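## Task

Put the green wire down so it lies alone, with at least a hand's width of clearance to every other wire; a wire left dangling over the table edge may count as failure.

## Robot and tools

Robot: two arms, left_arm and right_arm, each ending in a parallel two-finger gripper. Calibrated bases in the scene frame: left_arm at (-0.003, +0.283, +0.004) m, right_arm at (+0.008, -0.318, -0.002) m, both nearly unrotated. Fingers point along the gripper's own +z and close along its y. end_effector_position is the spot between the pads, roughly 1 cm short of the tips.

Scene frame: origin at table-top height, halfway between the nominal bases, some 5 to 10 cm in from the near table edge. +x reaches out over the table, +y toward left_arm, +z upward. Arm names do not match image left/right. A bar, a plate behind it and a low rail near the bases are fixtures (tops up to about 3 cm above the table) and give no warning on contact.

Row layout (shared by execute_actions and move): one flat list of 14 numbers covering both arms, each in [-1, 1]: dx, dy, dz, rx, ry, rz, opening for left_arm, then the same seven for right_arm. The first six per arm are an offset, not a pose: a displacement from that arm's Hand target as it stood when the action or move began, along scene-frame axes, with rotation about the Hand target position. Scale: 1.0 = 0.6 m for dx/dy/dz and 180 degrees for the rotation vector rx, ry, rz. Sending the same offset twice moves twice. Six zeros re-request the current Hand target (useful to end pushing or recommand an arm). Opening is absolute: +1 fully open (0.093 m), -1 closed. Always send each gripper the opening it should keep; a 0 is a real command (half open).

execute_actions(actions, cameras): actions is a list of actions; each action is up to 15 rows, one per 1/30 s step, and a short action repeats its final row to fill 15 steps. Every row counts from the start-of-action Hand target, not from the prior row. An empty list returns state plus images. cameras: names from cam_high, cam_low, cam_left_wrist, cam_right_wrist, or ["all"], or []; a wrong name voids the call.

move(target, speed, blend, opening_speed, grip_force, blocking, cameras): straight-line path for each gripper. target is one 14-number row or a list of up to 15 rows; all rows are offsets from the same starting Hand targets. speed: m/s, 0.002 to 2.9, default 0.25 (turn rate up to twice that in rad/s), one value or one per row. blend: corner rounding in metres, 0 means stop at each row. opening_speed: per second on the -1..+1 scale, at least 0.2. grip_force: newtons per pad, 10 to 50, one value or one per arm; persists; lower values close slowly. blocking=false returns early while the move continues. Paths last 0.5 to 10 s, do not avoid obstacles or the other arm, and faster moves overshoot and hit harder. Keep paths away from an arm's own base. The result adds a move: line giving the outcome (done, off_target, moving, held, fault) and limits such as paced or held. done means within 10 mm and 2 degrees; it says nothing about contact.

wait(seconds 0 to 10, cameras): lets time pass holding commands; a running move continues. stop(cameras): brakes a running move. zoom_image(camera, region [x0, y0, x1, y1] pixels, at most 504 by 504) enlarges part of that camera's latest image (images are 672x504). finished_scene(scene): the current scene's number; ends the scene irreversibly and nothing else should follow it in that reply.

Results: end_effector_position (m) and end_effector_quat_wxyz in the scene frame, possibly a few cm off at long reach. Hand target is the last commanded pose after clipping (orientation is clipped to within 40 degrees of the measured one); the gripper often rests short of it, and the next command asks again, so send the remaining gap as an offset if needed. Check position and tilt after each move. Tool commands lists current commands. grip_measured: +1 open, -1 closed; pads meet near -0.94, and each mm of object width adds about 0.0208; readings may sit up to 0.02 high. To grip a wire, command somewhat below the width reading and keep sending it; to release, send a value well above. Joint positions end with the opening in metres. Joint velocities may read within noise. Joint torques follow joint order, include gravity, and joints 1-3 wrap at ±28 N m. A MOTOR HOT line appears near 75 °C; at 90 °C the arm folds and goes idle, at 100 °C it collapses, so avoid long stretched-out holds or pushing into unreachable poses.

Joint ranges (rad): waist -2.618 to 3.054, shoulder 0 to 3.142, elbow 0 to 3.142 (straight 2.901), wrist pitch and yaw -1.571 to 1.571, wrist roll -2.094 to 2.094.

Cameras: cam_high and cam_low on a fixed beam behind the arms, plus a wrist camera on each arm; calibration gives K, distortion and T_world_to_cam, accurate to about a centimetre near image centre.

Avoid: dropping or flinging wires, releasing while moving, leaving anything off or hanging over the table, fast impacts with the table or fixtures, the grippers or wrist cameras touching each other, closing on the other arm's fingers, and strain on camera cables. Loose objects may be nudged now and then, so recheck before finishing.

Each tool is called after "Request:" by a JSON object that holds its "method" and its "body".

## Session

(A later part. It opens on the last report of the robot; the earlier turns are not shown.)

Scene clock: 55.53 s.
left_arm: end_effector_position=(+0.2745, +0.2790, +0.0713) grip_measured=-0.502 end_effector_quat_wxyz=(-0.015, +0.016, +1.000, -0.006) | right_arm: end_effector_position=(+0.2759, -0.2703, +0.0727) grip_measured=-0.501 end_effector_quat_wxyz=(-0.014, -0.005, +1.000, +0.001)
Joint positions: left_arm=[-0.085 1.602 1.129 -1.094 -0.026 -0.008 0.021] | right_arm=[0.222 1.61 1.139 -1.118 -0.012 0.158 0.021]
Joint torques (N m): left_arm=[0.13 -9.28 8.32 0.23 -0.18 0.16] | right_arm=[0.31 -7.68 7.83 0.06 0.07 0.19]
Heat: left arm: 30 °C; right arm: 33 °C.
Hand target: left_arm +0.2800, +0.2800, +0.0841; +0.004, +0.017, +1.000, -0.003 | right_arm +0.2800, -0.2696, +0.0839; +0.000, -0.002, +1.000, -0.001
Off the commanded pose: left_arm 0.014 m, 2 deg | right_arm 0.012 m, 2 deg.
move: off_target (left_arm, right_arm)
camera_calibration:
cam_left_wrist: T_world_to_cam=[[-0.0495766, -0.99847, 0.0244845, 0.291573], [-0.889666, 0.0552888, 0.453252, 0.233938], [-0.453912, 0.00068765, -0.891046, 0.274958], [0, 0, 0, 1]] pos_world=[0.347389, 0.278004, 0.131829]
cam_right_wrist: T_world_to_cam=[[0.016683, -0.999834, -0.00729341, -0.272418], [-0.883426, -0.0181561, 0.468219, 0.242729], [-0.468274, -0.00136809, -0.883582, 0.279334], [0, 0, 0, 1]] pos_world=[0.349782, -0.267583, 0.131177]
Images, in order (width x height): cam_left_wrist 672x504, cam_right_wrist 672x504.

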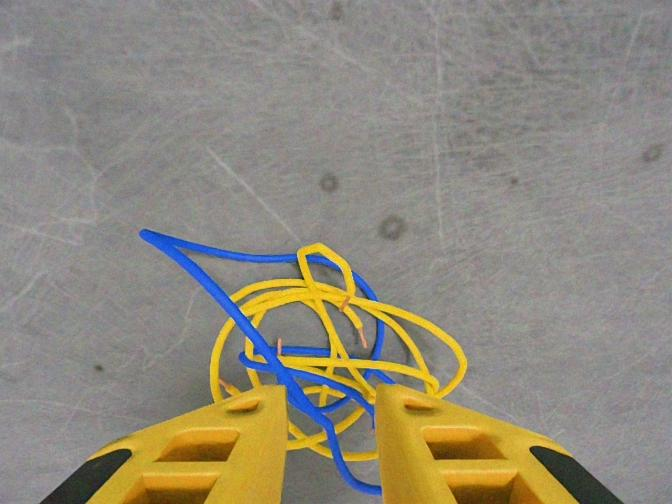

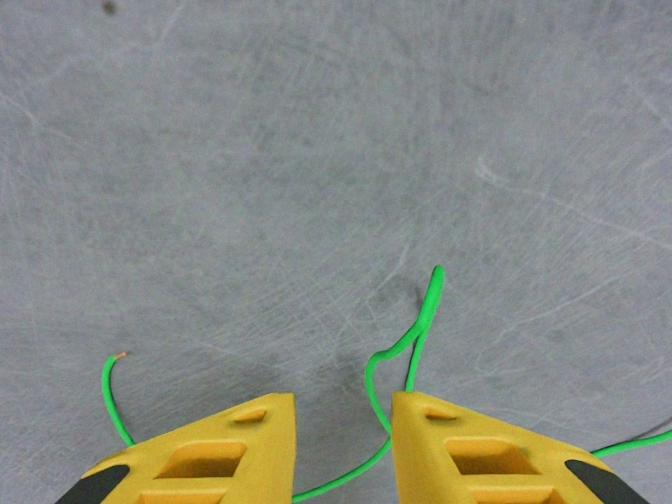

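Both are free of the fingers. Raise the arms further and check.

Request:
{"method": "move", "body": {"target": [-0.05, 0, 0.25, 0, 0, 0, -0.5, -0.05, 0, 0.25, 0, 0, 0, -0.5], "cameras": ["all"], "speed": 0.2}}

Scene clock: 63.80 s.
left_arm: end_effector_position=(+0.2519, +0.2811, +0.2275) grip_measured=-0.502 end_effector_quat_wxyz=(+0.068, +0.017, +0.997, -0.009) | right_arm: end_effector_position=(+0.2519, -0.2693, +0.2298) grip_measured=-0.501 end_effector_quat_wxyz=(+0.078, -0.006, +0.997, +0.017)
Joint positions: left_arm=[-0.104 1.392 1.55 -1.559 -0.026 -0.018 0.021] | right_arm=[0.239 1.396 1.561 -1.568 -0.012 0.174 0.021]
Joint torques (N m): left_arm=[-0.87 -5.16 7.69 0.57 -0.2 0.03] | right_arm=[0.32 -4.11 7.12 0.51 0.06 0.2]
Heat: left arm: 31 °C; right arm: 34 °C.
Hand target: left_arm +0.2501, +0.2801, +0.2342; +0.004, +0.017, +1.000, -0.003 | right_arm +0.2500, -0.2697, +0.2338; +0.000, -0.002, +1.000, -0.001
Off the commanded pose: left_arm 0.007 m, 7 deg | right_arm 0.005 m, 9 deg.
joint sent to its limit (left arm) — joint 4 (wrist pitch), lower limit. The joint targets are off in orientation, not in position.
joint sent to its limit (right arm) — joint 4 (wrist pitch), lower limit. The joint targets are off in orientation, not in position.
move: off_target (left_arm, right_arm)
camera_calibration:
cam_left_wrist: T_world_to_cam=[[-0.0556619, -0.998137, 0.0249678, 0.290088], [-0.952205, 0.0605895, 0.299389, 0.192139], [-0.300344, -0.00710992, -0.953804, 0.381642], [0, 0, 0, 1]] pos_world=[0.313727, 0.28062, 0.299245]
cam_right_wrist: T_world_to_cam=[[0.0226432, -0.999032, -0.0377107, -0.264098], [-0.954039, -0.0328674, 0.297876, 0.200871], [-0.298827, 0.0292326, -0.953859, 0.388679], [0, 0, 0, 1]] pos_world=[0.313767, -0.268602, 0.300951]

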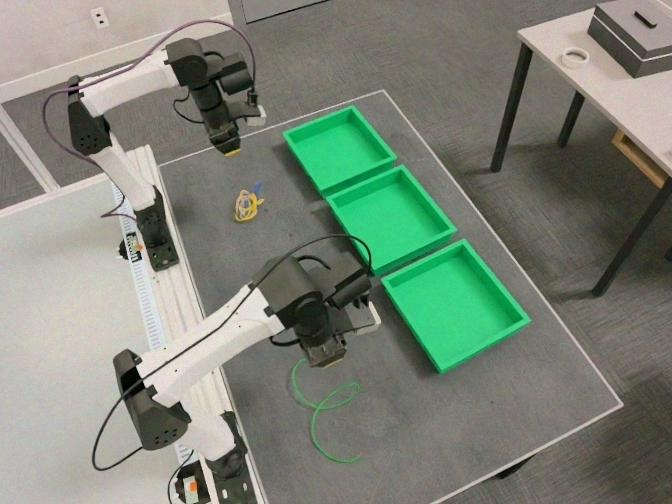

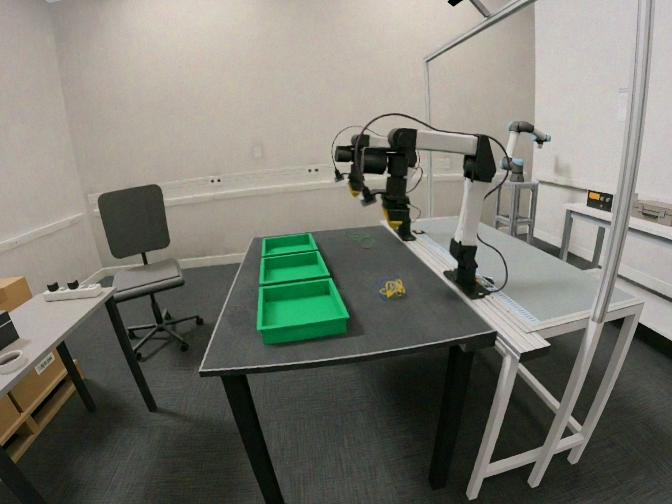

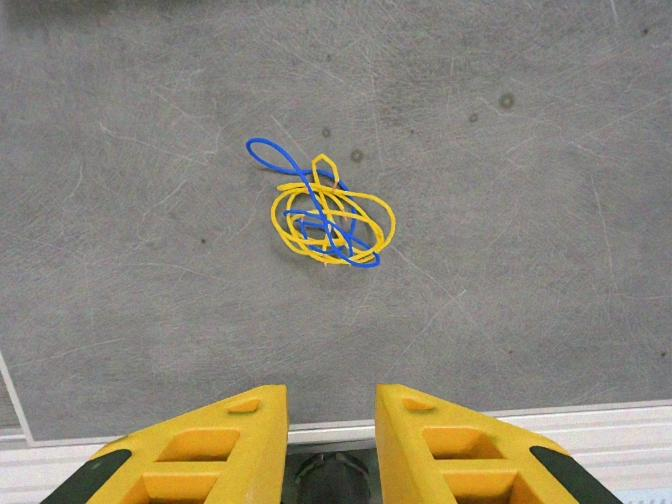

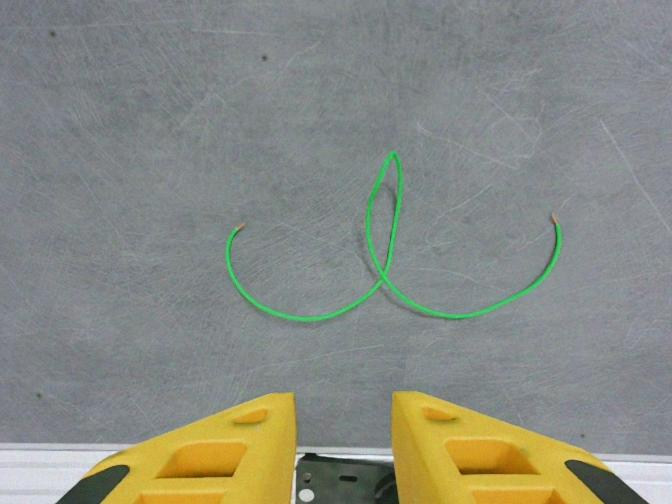

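Request:
{"method": "finished_scene", "body": {"scene": 1}}

The scene is finished: the task was done.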